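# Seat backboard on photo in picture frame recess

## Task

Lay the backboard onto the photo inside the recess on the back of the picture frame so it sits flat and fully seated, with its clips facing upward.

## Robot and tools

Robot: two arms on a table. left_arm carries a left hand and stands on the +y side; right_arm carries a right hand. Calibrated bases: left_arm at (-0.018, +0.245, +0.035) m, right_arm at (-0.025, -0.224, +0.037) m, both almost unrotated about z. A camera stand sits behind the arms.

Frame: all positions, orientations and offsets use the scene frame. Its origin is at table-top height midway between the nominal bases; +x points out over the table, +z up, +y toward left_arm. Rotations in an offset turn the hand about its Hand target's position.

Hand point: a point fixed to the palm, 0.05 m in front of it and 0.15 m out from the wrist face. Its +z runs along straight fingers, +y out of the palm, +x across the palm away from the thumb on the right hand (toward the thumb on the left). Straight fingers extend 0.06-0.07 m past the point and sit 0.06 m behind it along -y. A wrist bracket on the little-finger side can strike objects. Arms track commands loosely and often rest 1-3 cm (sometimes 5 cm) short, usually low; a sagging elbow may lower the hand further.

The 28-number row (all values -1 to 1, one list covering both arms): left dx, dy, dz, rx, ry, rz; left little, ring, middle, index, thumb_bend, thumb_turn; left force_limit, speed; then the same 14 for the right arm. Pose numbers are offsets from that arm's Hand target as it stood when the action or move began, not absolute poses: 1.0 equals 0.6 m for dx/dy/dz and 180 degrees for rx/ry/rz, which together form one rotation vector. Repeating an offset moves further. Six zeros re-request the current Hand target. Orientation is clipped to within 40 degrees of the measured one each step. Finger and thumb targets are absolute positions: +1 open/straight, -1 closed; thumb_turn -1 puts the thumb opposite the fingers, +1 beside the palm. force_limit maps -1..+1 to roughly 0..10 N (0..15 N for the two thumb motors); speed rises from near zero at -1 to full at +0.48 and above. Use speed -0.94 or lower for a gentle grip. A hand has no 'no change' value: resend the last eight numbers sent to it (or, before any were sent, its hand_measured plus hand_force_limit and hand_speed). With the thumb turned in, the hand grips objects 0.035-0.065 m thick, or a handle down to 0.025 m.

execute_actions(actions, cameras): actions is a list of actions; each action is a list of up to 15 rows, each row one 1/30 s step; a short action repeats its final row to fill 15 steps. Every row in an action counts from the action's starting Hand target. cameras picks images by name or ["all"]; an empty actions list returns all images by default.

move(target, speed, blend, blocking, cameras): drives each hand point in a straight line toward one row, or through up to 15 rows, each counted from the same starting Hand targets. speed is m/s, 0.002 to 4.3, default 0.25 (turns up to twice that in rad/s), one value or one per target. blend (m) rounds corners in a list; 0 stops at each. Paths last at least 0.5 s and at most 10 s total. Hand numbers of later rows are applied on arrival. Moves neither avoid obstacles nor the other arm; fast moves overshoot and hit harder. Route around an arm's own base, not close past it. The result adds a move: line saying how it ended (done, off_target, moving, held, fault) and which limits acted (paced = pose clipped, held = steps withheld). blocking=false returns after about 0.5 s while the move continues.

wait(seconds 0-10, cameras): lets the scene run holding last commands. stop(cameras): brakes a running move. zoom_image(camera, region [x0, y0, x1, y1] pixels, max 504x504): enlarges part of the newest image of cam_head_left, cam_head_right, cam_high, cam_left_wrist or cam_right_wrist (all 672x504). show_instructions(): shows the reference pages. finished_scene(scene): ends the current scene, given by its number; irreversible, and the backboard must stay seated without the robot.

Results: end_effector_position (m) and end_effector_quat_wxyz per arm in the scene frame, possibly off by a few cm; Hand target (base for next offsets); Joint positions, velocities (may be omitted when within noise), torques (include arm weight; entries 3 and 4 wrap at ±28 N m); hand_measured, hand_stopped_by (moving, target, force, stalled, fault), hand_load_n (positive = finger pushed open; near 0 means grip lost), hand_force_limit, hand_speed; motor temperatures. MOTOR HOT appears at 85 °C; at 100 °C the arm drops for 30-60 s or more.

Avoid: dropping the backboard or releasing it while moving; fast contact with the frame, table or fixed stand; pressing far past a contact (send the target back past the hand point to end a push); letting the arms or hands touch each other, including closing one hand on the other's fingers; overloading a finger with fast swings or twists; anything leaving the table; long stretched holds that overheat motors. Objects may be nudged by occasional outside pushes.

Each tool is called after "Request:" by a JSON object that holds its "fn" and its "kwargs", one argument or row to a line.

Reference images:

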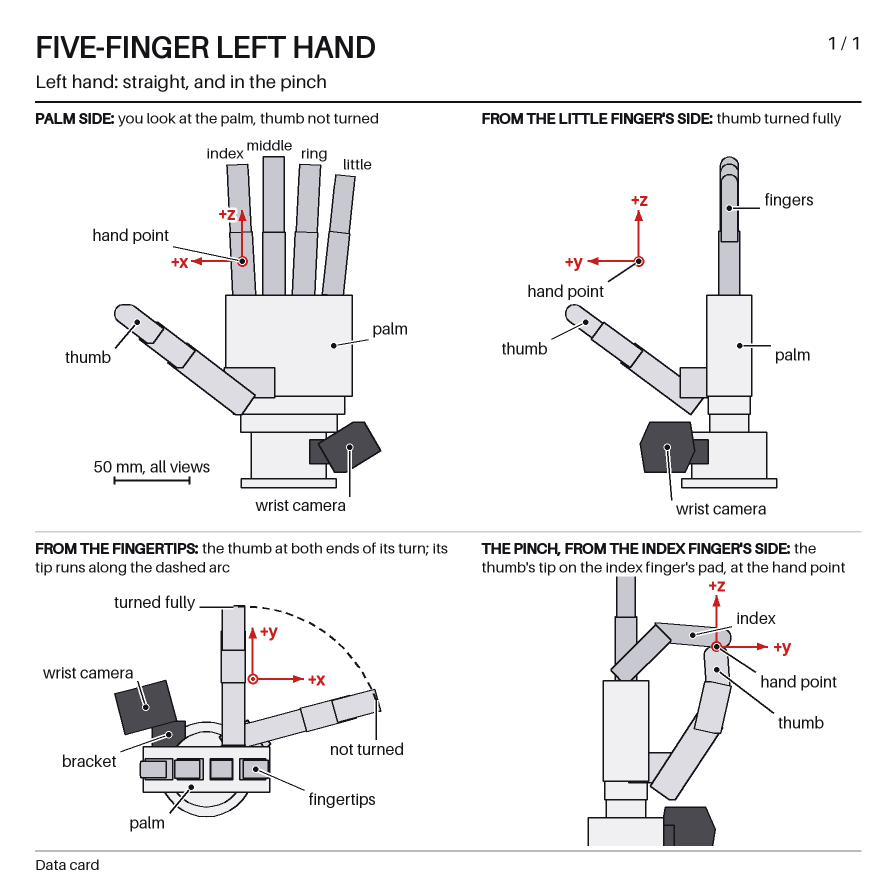

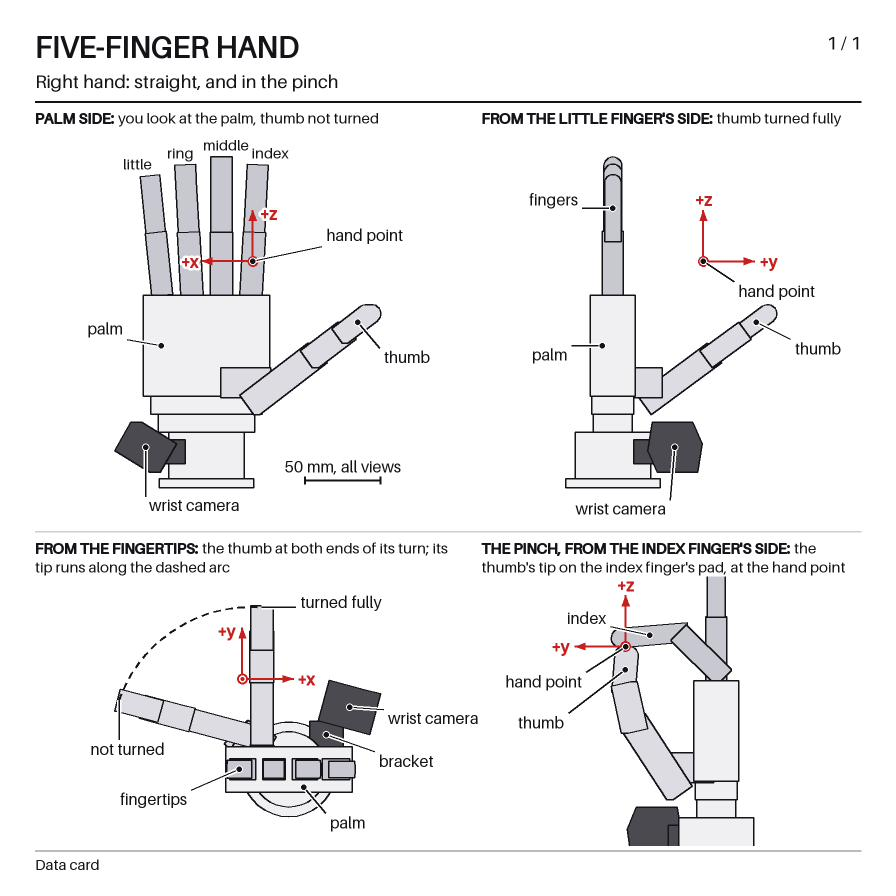

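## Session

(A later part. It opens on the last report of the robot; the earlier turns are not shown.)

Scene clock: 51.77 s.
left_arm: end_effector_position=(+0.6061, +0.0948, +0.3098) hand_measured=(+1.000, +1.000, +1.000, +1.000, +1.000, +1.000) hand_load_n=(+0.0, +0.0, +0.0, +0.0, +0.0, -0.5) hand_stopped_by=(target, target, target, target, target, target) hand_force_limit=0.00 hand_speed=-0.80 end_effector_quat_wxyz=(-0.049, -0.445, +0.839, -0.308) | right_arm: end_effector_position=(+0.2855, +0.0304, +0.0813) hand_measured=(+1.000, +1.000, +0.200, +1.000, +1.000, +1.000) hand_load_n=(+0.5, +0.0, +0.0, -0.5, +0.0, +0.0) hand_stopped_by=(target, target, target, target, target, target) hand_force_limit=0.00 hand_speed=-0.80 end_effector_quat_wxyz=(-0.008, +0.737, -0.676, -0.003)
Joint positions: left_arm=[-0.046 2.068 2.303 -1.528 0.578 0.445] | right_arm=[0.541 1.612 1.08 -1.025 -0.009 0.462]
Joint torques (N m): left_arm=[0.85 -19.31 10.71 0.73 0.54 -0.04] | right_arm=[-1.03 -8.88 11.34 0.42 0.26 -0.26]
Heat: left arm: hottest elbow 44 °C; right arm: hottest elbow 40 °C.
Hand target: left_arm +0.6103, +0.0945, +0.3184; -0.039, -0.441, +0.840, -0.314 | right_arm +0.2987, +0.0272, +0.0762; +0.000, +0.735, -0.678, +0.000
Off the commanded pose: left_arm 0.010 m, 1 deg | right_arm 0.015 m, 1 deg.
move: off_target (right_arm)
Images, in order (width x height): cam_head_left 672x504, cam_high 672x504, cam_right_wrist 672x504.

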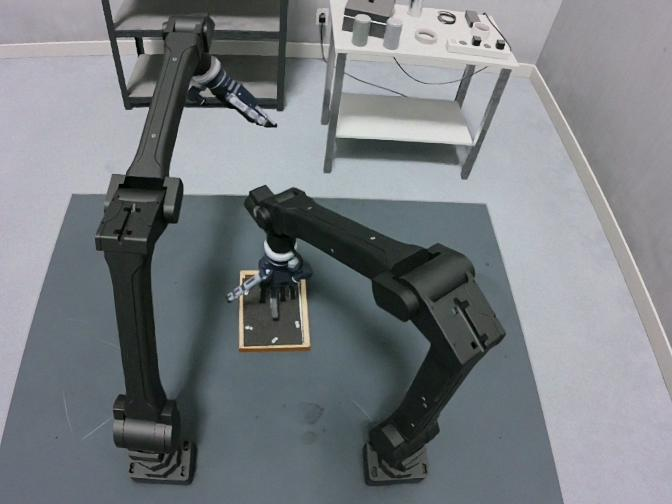

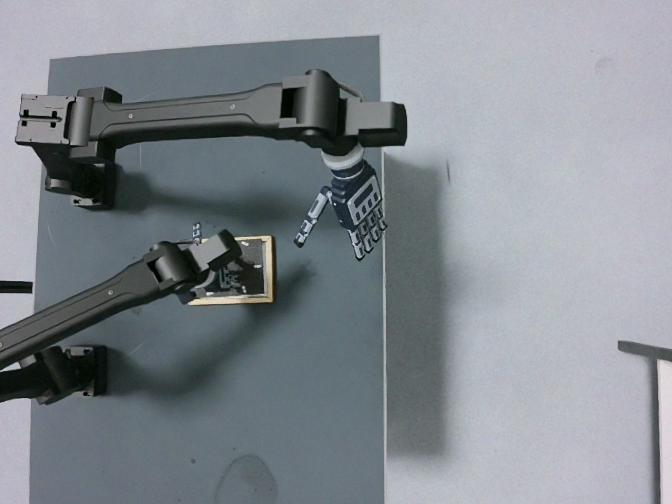

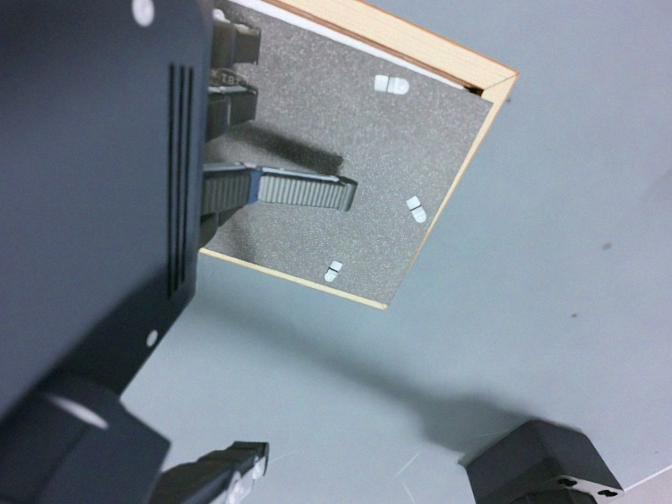

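Request:
{"fn": "move", "kwargs": {
  "target": [0,0,0,0,0,0,1,1,1,1,1,1,0,-0.8,0.012,-0.010,0.001,0,0,0,1,1,0.2,1,1,1,0,-0.8],
  "speed": 0.04,
  "cameras": ["cam_head_left","cam_high","cam_right_wrist"]
}}

Request:
{"fn": "zoom_image", "kwargs": {
  "camera": "cam_high",
  "region": [165, 205, 280, 305]
}}

Request:
{"fn": "zoom_image", "kwargs": {
  "camera": "cam_right_wrist",
  "region": [180, 0, 530, 360]
}}

Request:
{"fn": "zoom_image", "kwargs": {
  "camera": "cam_head_left",
  "region": [210, 255, 325, 370]
}}

Scene clock: 56.20 s.
left_arm: end_effector_position=(+0.6061, +0.0948, +0.3098) hand_measured=(+1.000, +1.000, +1.000, +1.000, +1.000, +1.000) hand_load_n=(+0.0, +0.0, +0.0, +0.0, +0.0, -0.5) hand_stopped_by=(target, target, target, target, target, target) hand_force_limit=0.00 hand_speed=-0.80 end_effector_quat_wxyz=(-0.049, -0.445, +0.839, -0.308) | right_arm: end_effector_position=(+0.2932, +0.0202, +0.0748) hand_measured=(+1.000, +1.000, +0.200, +1.000, +1.000, +1.000) hand_load_n=(+0.0, +0.0, +0.0, +0.0, +0.0, +0.0) hand_stopped_by=(target, target, target, target, target, target) hand_force_limit=0.00 hand_speed=-0.80 end_effector_quat_wxyz=(+0.001, +0.734, -0.679, -0.001)
Joint positions: left_arm=[-0.046 2.068 2.303 -1.528 0.578 0.445] | right_arm=[0.515 1.634 1.087 -1.027 -0.001 0.444]
Joint torques (N m): left_arm=[0.85 -19.31 10.71 0.73 0.54 -0.04] | right_arm=[-0.44 -10.05 11.64 0.32 -0.03 -0.24]
Heat: left arm: hottest elbow 44 °C; right arm: hottest elbow 41 °C.
Hand target: left_arm +0.6103, +0.0945, +0.3184; -0.039, -0.441, +0.840, -0.314 | right_arm +0.3058, +0.0213, +0.0768; +0.000, +0.735, -0.678, +0.000
Off the commanded pose: left_arm 0.010 m, 1 deg | right_arm 0.013 m, 0 deg.
move: off_target (right_arm)
Images, in order (width x height): cam_head_left 672x504, cam_high 672x504, cam_right_wrist 672x504.

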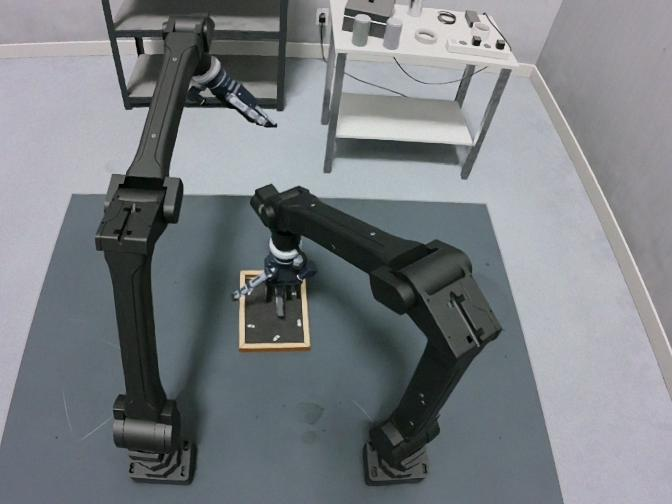

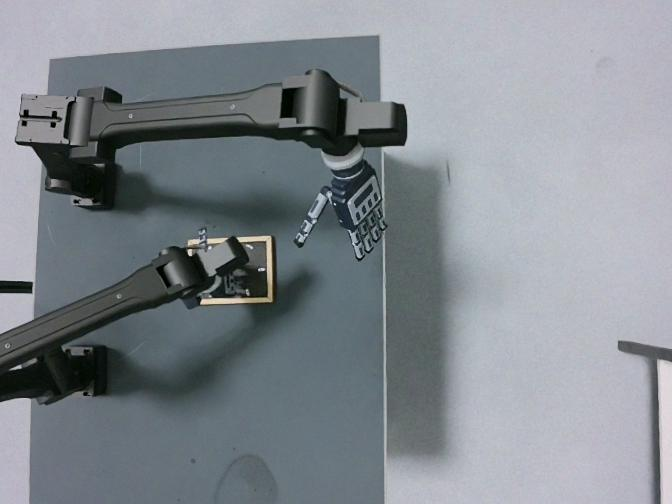

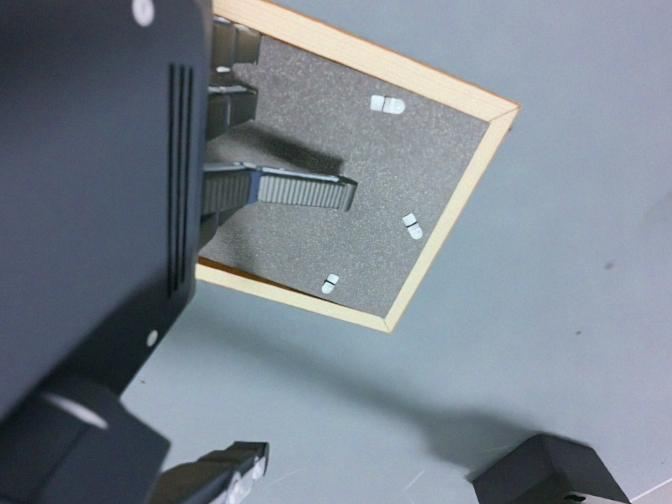

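Scaled by 4.383.

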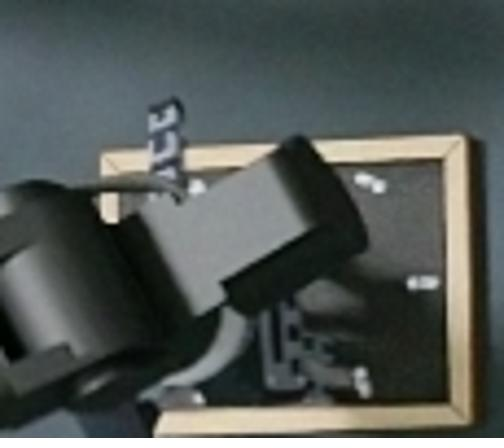

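Scaled by 1.400.

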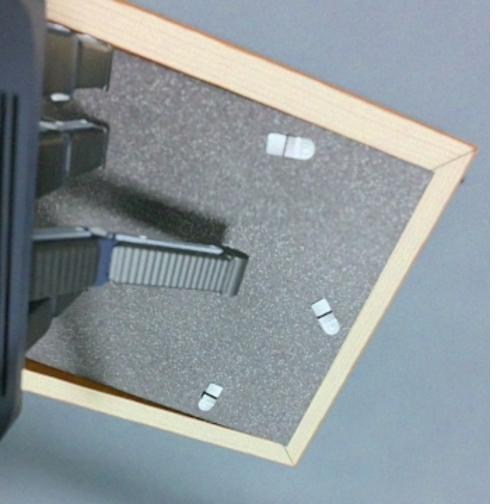

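Scaled by 4.383.

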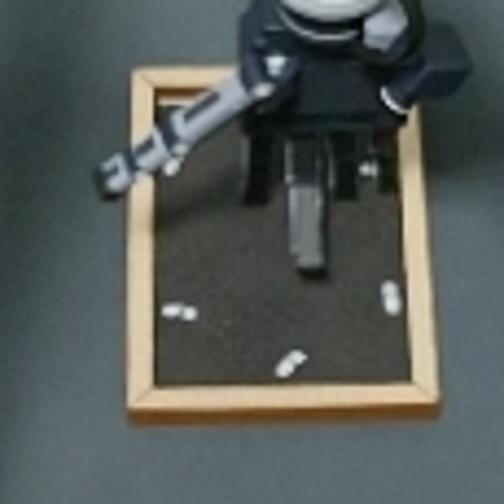

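Request:
{"fn": "move", "kwargs": {
  "target": [
    [0,0,0,0,0,0,1,1,1,1,1,1,0,-0.8,0,0,0.04,0,0,0,1,1,0.2,1,1,1,0,-0.8],
    [0,0,0,0,0,0,1,1,1,1,1,1,0,-0.8,-0.18,0.0,0.06,0,0,0,1,1,0.2,1,1,1,0,-0.8]
  ],
  "speed": 0.15,
  "cameras": ["cam_head_left","cam_high","cam_right_wrist"]
}}

Request:
{"fn": "zoom_image", "kwargs": {
  "camera": "cam_high",
  "region": [165, 205, 280, 305]
}}

Request:
{"fn": "zoom_image", "kwargs": {
  "camera": "cam_right_wrist",
  "region": [180, 0, 530, 360]
}}

Request:
{"fn": "zoom_image", "kwargs": {
  "camera": "cam_head_left",
  "region": [210, 255, 325, 370]
}}

Scene clock: 61.93 s.
left_arm: end_effector_position=(+0.6061, +0.0948, +0.3098) hand_measured=(+1.000, +1.000, +1.000, +1.000, +1.000, +1.000) hand_load_n=(+0.0, +0.0, +0.0, +0.0, +0.0, +0.0) hand_stopped_by=(target, target, target, target, target, target) hand_force_limit=0.00 hand_speed=-0.80 end_effector_quat_wxyz=(-0.049, -0.445, +0.839, -0.308) | right_arm: end_effector_position=(+0.2053, +0.0214, +0.1137) hand_measured=(+1.000, +1.000, +0.200, +1.000, +1.000, +1.000) hand_load_n=(+0.0, +0.0, +0.0, +0.0, +0.0, +0.0) hand_stopped_by=(target, target, target, target, target, target) hand_force_limit=0.00 hand_speed=-0.80 end_effector_quat_wxyz=(-0.006, +0.736, -0.677, +0.001)
Joint positions: left_arm=[-0.046 2.068 2.303 -1.528 0.578 0.445] | right_arm=[0.638 1.392 0.93 -1.096 -0.001 0.56]
Joint torques (N m): left_arm=[0.79 -19.37 10.71 0.73 0.54 -0.05] | right_arm=[1.73 -8.94 8.23 0.39 -0.05 0.08]
Heat: left arm: hottest elbow 45 °C; right arm: hottest elbow 41 °C.
Hand target: left_arm +0.6103, +0.0945, +0.3184; -0.039, -0.441, +0.840, -0.314 | right_arm +0.1979, +0.0213, +0.1129; +0.000, +0.735, -0.678, +0.000
Off the commanded pose: left_arm 0.010 m, 1 deg | right_arm 0.008 m, 1 deg.
move: done
Images, in order (width x height): cam_head_left 672x504, cam_high 672x504, cam_right_wrist 672x504.

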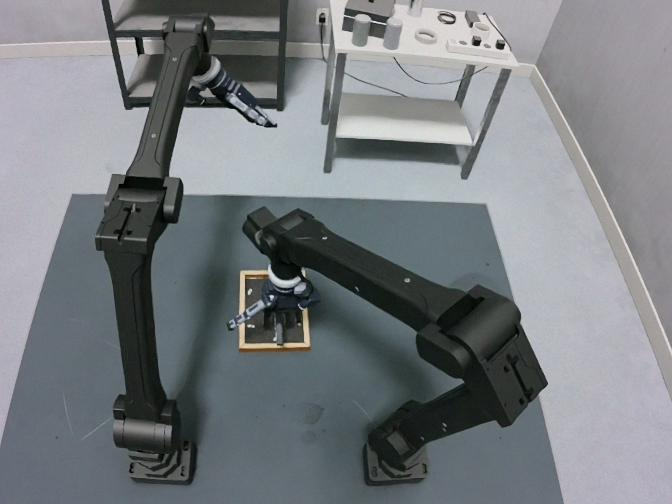

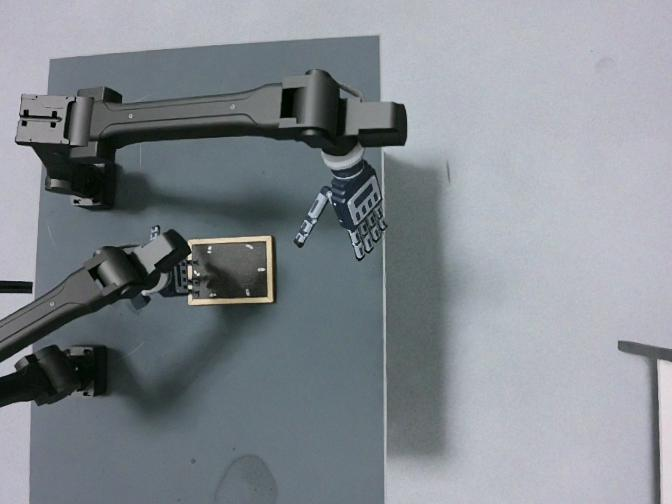

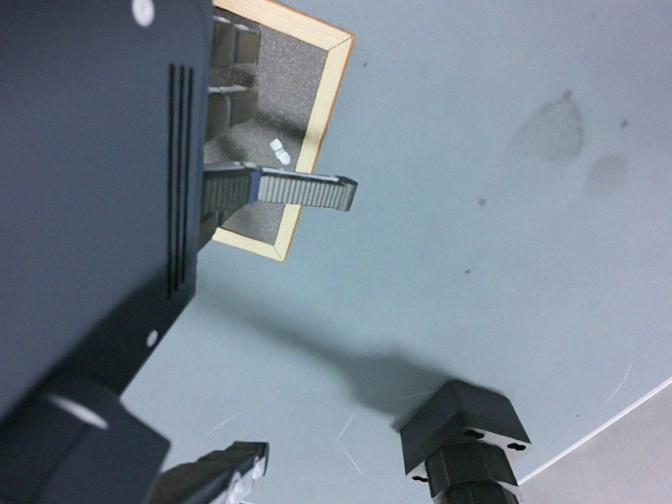

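Scaled by 4.383.

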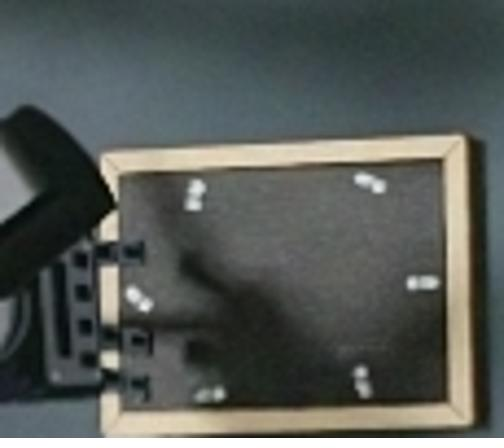

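Scaled by 1.400.

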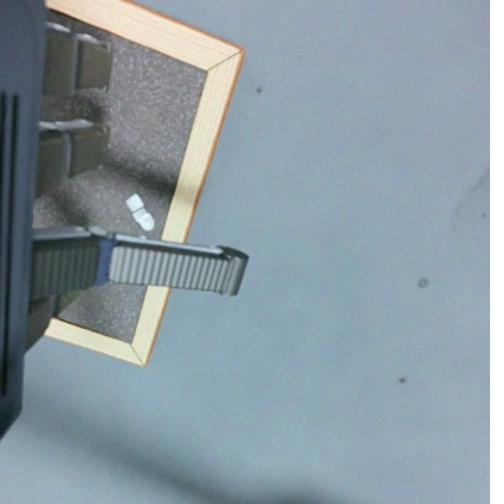

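Scaled by 4.383.

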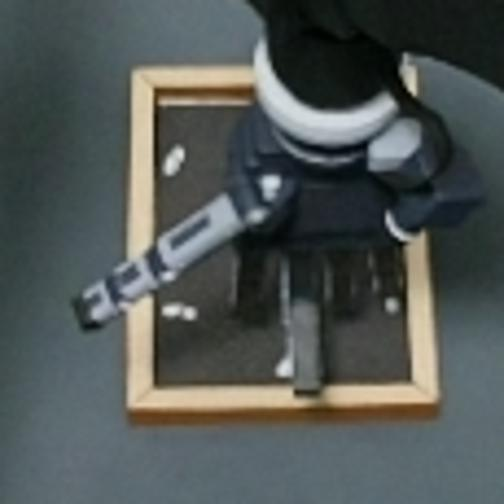

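Request:
{"fn": "move", "kwargs": {
  "target": [0,0,0,0,0,0,1,1,1,1,1,1,0,-0.8,0.006,0,-0.0715,0,0,0,1,1,0.2,1,1,1,0,-0.8],
  "speed": 0.06,
  "cameras": ["cam_head_left","cam_high","cam_right_wrist"]
}}

Request:
{"fn": "zoom_image", "kwargs": {
  "camera": "cam_high",
  "region": [165, 205, 280, 305]
}}

Request:
{"fn": "zoom_image", "kwargs": {
  "camera": "cam_right_wrist",
  "region": [180, 0, 530, 360]
}}

Request:
{"fn": "zoom_image", "kwargs": {
  "camera": "cam_head_left",
  "region": [210, 255, 325, 370]
}}

Scene clock: 66.10 s.
left_arm: end_effector_position=(+0.6061, +0.0948, +0.3098) hand_measured=(+1.000, +1.000, +1.000, +1.000, +1.000, +1.000) hand_load_n=(+0.0, +0.0, +0.0, +0.0, +0.0, +0.0) hand_stopped_by=(target, target, target, target, target, target) hand_force_limit=0.00 hand_speed=-0.80 end_effector_quat_wxyz=(-0.049, -0.445, +0.839, -0.308) | right_arm: end_effector_position=(+0.2041, +0.0204, +0.0795) hand_measured=(+1.000, +1.000, +0.200, +1.000, +1.000, +1.000) hand_load_n=(+0.0, -1.0, +0.0, +0.0, +0.0, +0.0) hand_stopped_by=(target, target, target, target, target, target) hand_force_limit=0.00 hand_speed=-0.80 end_effector_quat_wxyz=(-0.008, +0.736, -0.677, +0.001)
Joint positions: left_arm=[-0.046 2.068 2.303 -1.528 0.578 0.445] | right_arm=[0.638 1.435 0.871 -0.992 -0.001 0.561]
Joint torques (N m): left_arm=[0.79 -19.31 10.71 0.72 0.54 -0.05] | right_arm=[1.14 -6.77 7.9 1.29 -0.05 0]
Heat: left arm: hottest elbow 45 °C; right arm: hottest elbow 41 °C.
Hand target: left_arm +0.6103, +0.0945, +0.3184; -0.039, -0.441, +0.840, -0.314 | right_arm +0.2014, +0.0213, +0.0698; +0.000, +0.735, -0.678, +0.000
Off the commanded pose: left_arm 0.010 m, 1 deg | right_arm 0.010 m, 1 deg.
move: done
Images, in order (width x height): cam_head_left 672x504, cam_high 672x504, cam_right_wrist 672x504.

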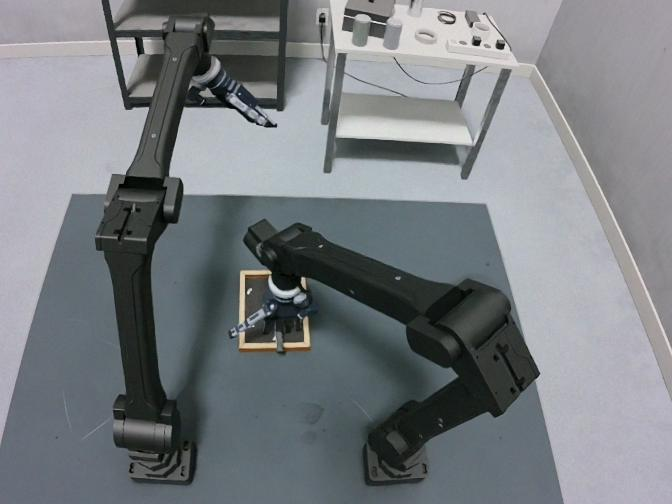

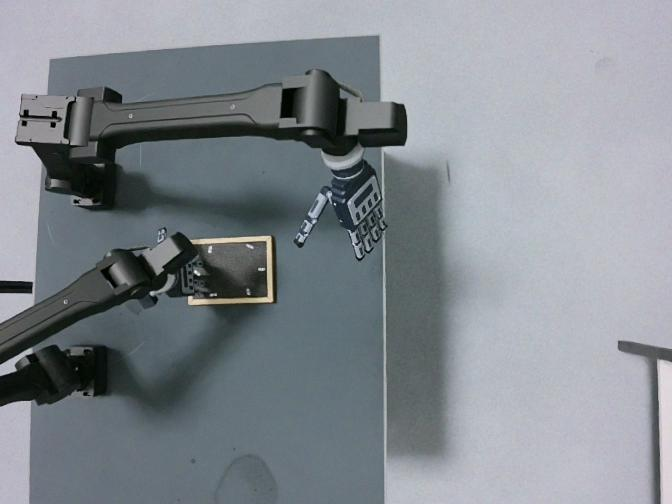

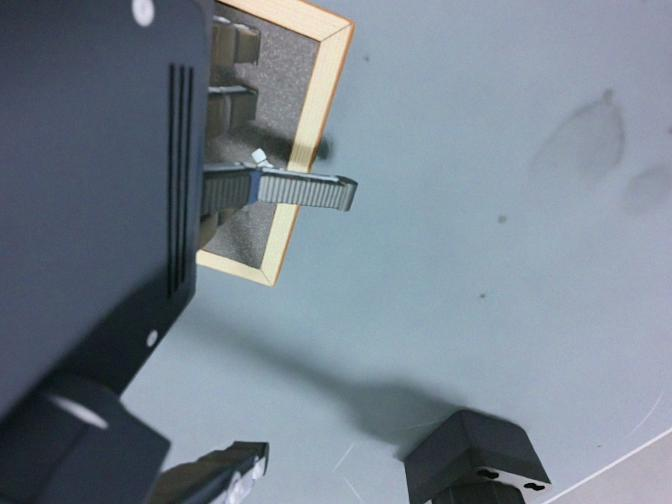

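Scaled by 4.383.

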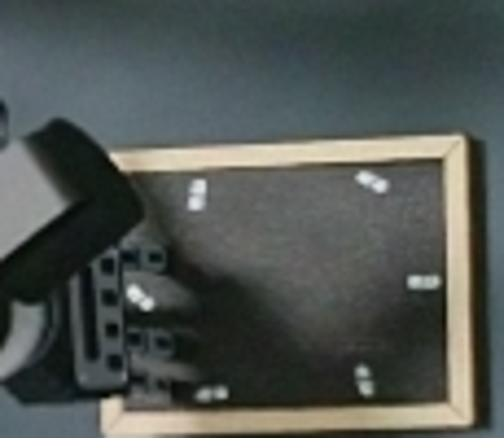

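Scaled by 1.400.

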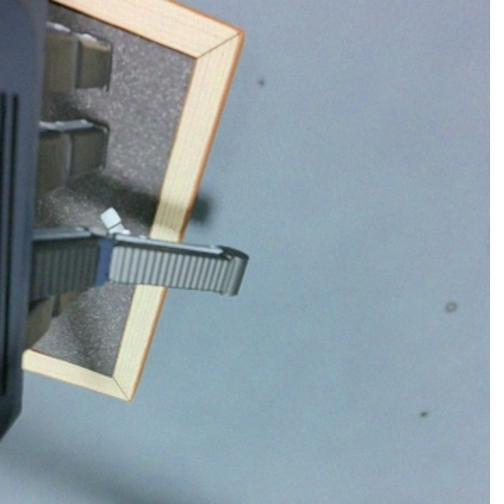

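Scaled by 4.383.

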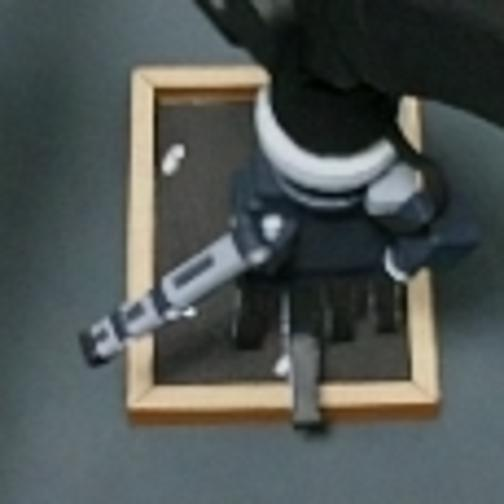

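Request:
{"fn": "move", "kwargs": {
  "target": [0,0,0,0,0,0,1,1,1,1,1,1,0,-0.8,0.012,0,-0.015,0,0,0,1,1,0.2,1,1,1,0,-0.8],
  "speed": 0.04,
  "cameras": ["cam_head_left","cam_high","cam_right_wrist"]
}}

Request:
{"fn": "zoom_image", "kwargs": {
  "camera": "cam_high",
  "region": [165, 205, 280, 305]
}}

Request:
{"fn": "zoom_image", "kwargs": {
  "camera": "cam_right_wrist",
  "region": [180, 0, 530, 360]
}}

Request:
{"fn": "zoom_image", "kwargs": {
  "camera": "cam_head_left",
  "region": [210, 255, 325, 370]
}}

Scene clock: 69.23 s.
left_arm: end_effector_position=(+0.6061, +0.0948, +0.3098) hand_measured=(+1.000, +1.000, +1.000, +1.000, +1.000, +1.000) hand_load_n=(+0.0, +0.0, +0.0, +0.0, +0.0, -0.5) hand_stopped_by=(target, target, target, target, target, target) hand_force_limit=0.00 hand_speed=-0.80 end_effector_quat_wxyz=(-0.049, -0.445, +0.839, -0.308) | right_arm: end_effector_position=(+0.2082, +0.0235, +0.0689) hand_measured=(+1.000, +1.000, +0.200, +1.000, +1.000, +1.000) hand_load_n=(+0.0, +0.0, +0.0, +0.0, -0.5, +0.0) hand_stopped_by=(target, target, target, target, target, target) hand_force_limit=0.00 hand_speed=-0.80 end_effector_quat_wxyz=(-0.007, +0.736, -0.677, +0.001)
Joint positions: left_arm=[-0.046 2.068 2.303 -1.528 0.578 0.445] | right_arm=[0.638 1.466 0.871 -0.961 -0.001 0.561]
Joint torques (N m): left_arm=[0.85 -19.37 10.73 0.75 0.54 -0.04] | right_arm=[0.09 -7.3 8.09 1.16 -0.06 -0.13]
Heat: left arm: hottest elbow 46 °C; right arm: hottest elbow 41 °C.
Hand target: left_arm +0.6103, +0.0945, +0.3184; -0.039, -0.441, +0.840, -0.314 | right_arm +0.2087, +0.0213, +0.0608; +0.000, +0.735, -0.678, +0.000
Off the commanded pose: left_arm 0.010 m, 1 deg | right_arm 0.008 m, 1 deg.
move: done
Images, in order (width x height): cam_head_left 672x504, cam_high 672x504, cam_right_wrist 672x504.

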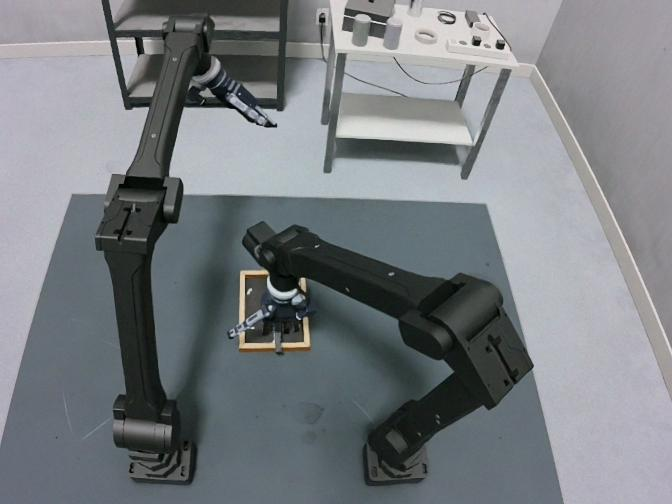

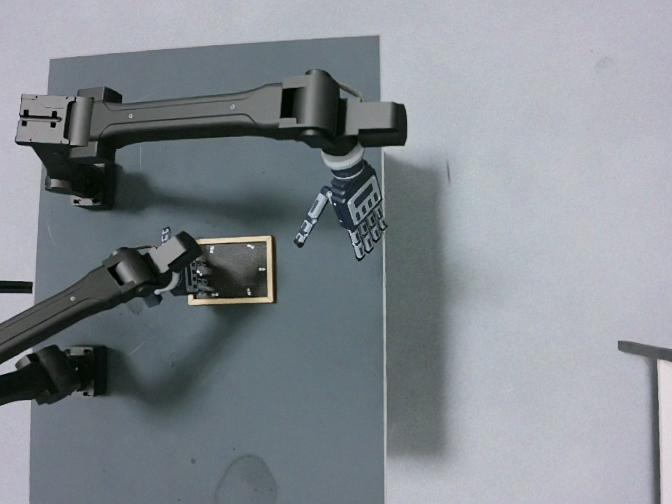

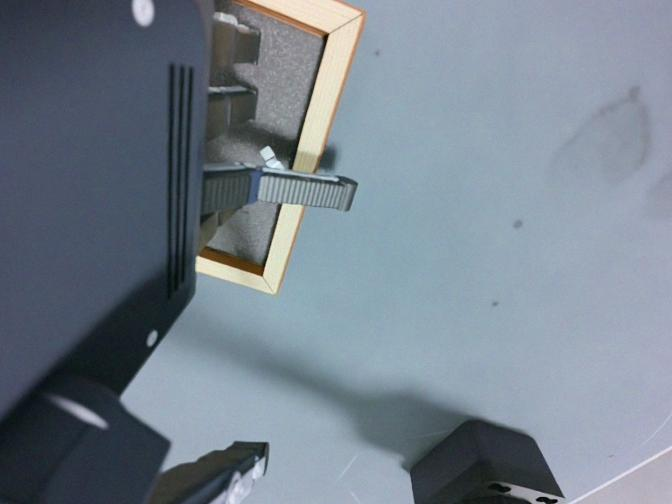

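Scaled by 4.383.

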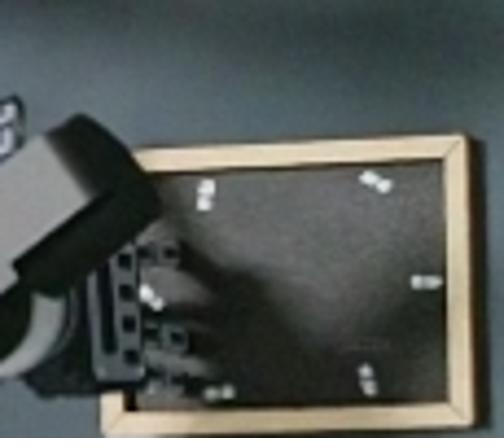

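Scaled by 1.400.

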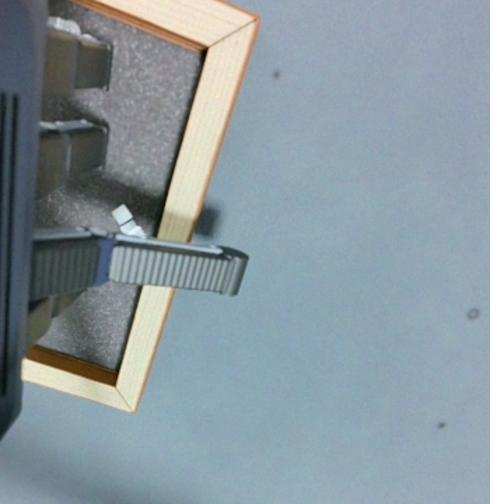

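Scaled by 4.383.

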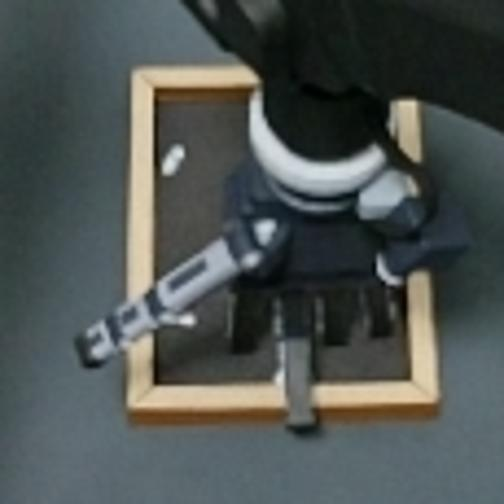

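Request:
{"fn": "move", "kwargs": {
  "target": [
    [0,0,0,0,0,0,1,1,1,1,1,1,0,-0.8,0.004,0,0.055,0,0,0,1,1,0.2,1,1,1,0,-0.8],
    [0,0,0,0,0,0,1,1,1,1,1,1,0,-0.8,0.0,-0.25,0.1,0,0,0,1,1,0.2,1,1,1,0,-0.8]
  ],
  "speed": 0.15,
  "cameras": ["cam_head_left","cam_head_right","cam_high","cam_right_wrist","cam_left_wrist"]
}}

Request:
{"fn": "zoom_image", "kwargs": {
  "camera": "cam_high",
  "region": [165, 205, 280, 305]
}}

Request:
{"fn": "zoom_image", "kwargs": {
  "camera": "cam_head_left",
  "region": [210, 255, 325, 370]
}}

Request:
{"fn": "zoom_image", "kwargs": {
  "camera": "cam_left_wrist",
  "region": [0, 190, 220, 380]
}}

Scene clock: 74.50 s.
left_arm: end_effector_position=(+0.6061, +0.0948, +0.3098) hand_measured=(+1.000, +1.000, +1.000, +1.000, +1.000, +1.000) hand_load_n=(+0.0, +0.0, +0.0, +0.0, +0.0, +0.0) hand_stopped_by=(target, target, target, target, target, target) hand_force_limit=0.00 hand_speed=-0.80 end_effector_quat_wxyz=(-0.049, -0.445, +0.839, -0.308) | right_arm: end_effector_position=(+0.2130, -0.1237, +0.1208) hand_measured=(+1.000, +1.000, +0.200, +1.000, +1.000, +1.000) hand_load_n=(+0.0, +0.0, +0.0, +0.0, +0.0, +0.0) hand_stopped_by=(target, target, target, target, target, target) hand_force_limit=0.00 hand_speed=-0.80 end_effector_quat_wxyz=(-0.003, +0.734, -0.679, +0.004)
Joint positions: left_arm=[-0.046 2.068 2.303 -1.528 0.578 0.445] | right_arm=[0.24 1.231 0.805 -1.135 0.003 0.167]
Joint torques (N m): left_arm=[0.85 -19.37 10.73 0.75 0.54 -0.04] | right_arm=[-0.67 -6.53 8.53 0.38 -0.2 -0.27]
Heat: left arm: hottest elbow 46 °C; right arm: hottest elbow 41 °C.
Hand target: left_arm +0.6103, +0.0945, +0.3184; -0.039, -0.441, +0.840, -0.314 | right_arm +0.2088, -0.1286, +0.1209; +0.000, +0.735, -0.678, +0.000
Off the commanded pose: left_arm 0.010 m, 1 deg | right_arm 0.007 m, 1 deg.
move: done

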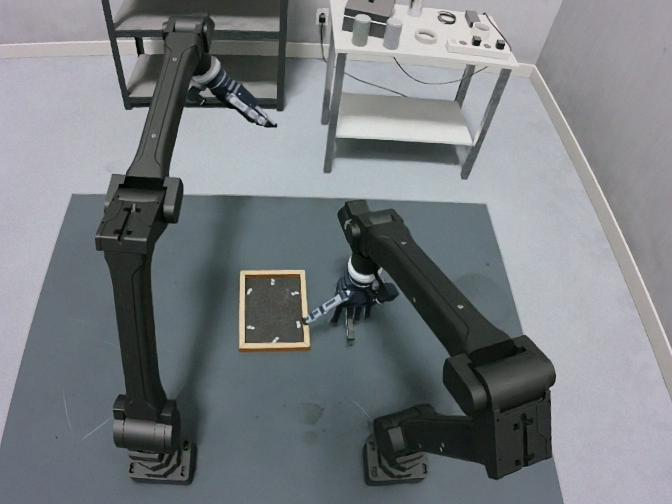

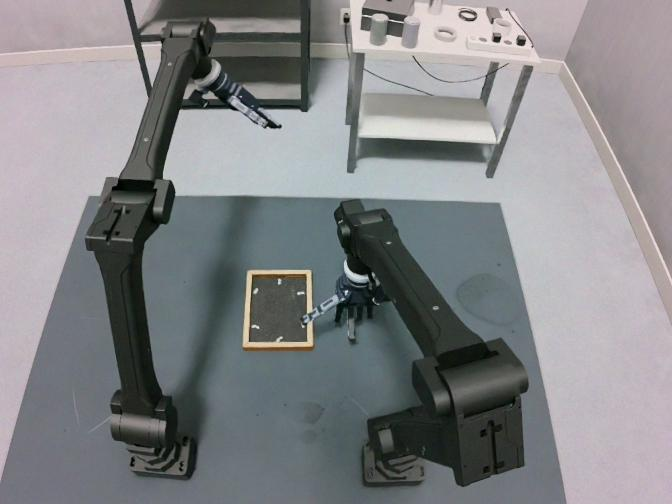

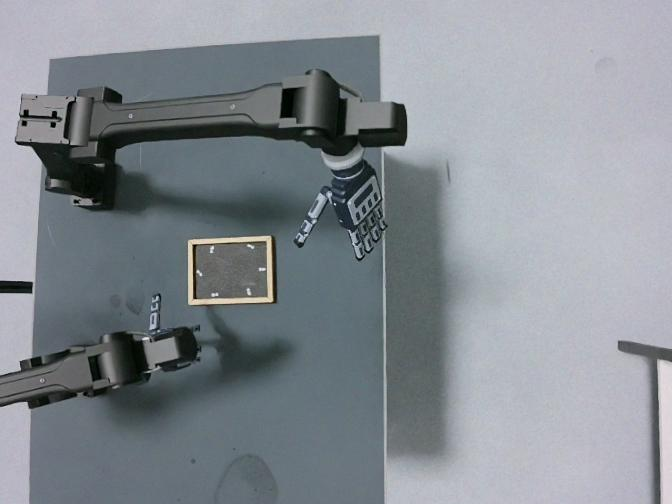

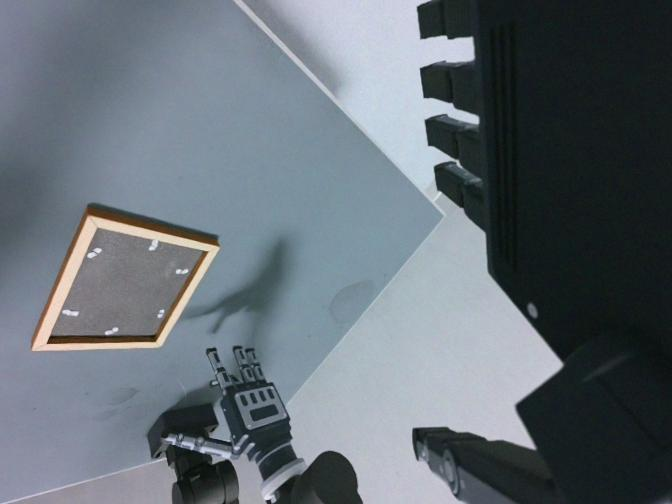

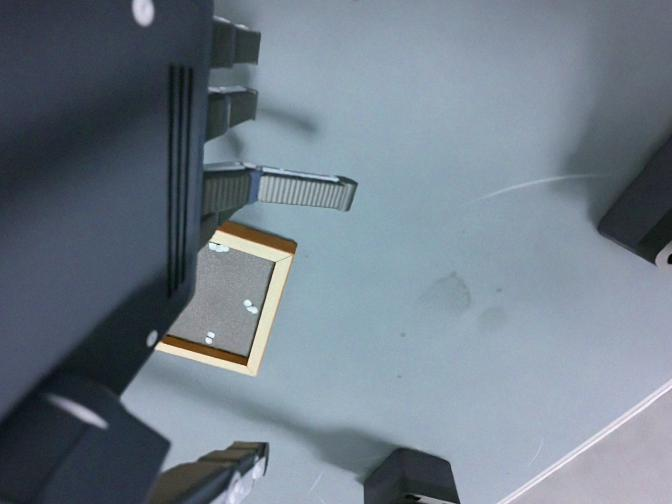

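Scaled by 4.383.

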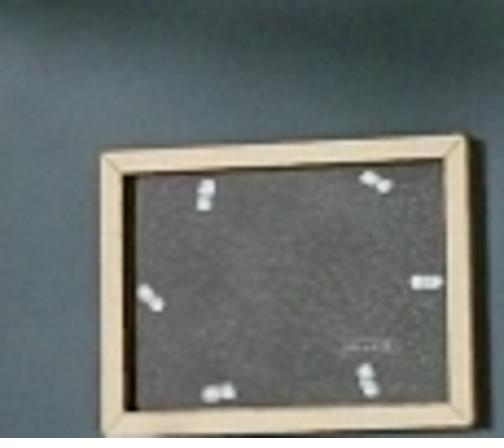

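Scaled by 4.383.

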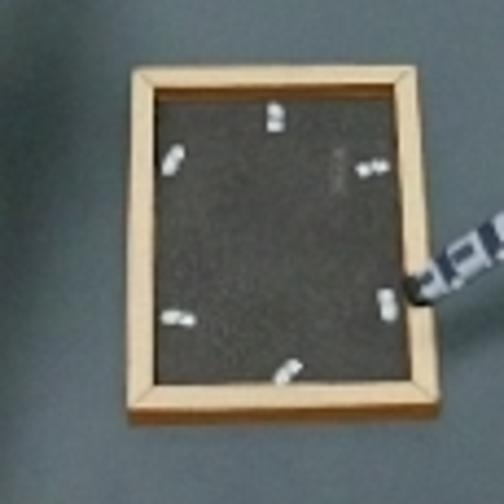

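Scaled by 2.291.

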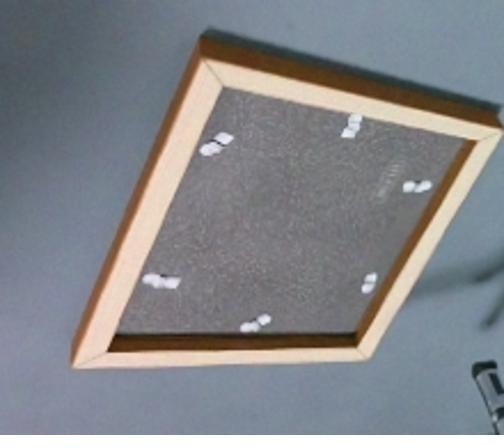

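Request:
{"fn": "zoom_image", "kwargs": {
  "camera": "cam_left_wrist",
  "region": [130, 210, 230, 360]
}}

Request:
{"fn": "zoom_image", "kwargs": {
  "camera": "cam_head_left",
  "region": [235, 265, 315, 310]
}}

Request:
{"fn": "zoom_image", "kwargs": {
  "camera": "cam_head_right",
  "region": [238, 262, 318, 355]
}}

Request:
{"fn": "zoom_image", "kwargs": {
  "camera": "cam_right_wrist",
  "region": [150, 210, 310, 390]
}}

Request:
{"fn": "zoom_image", "kwargs": {
  "camera": "cam_high",
  "region": [180, 228, 280, 312]
}}

Scaled by 3.360.

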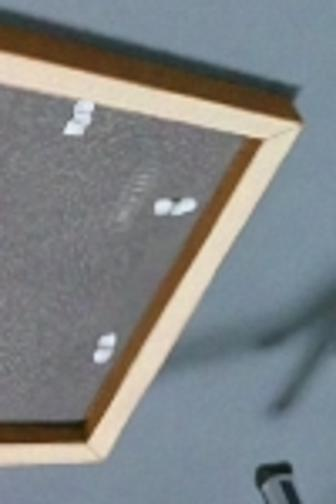

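Scaled by 6.300.

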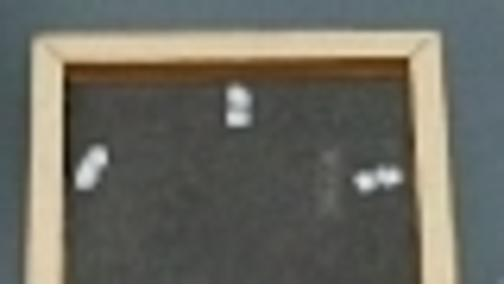

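Scaled by 5.419.

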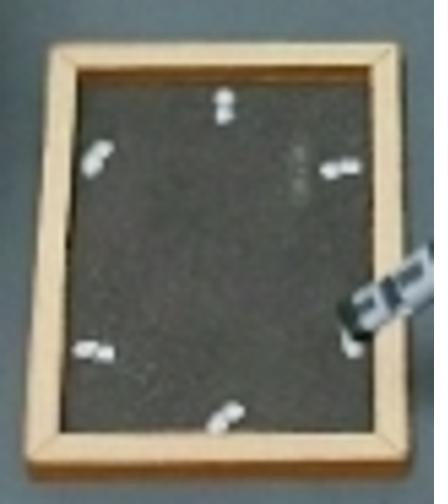

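Scaled by 2.800.

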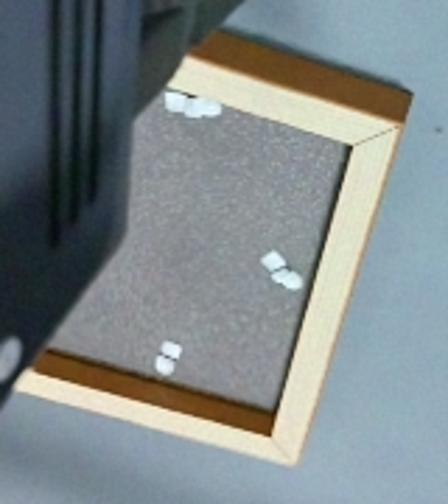

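Scaled by 5.040.

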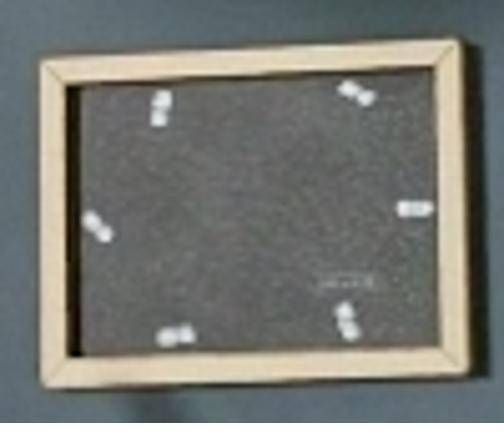

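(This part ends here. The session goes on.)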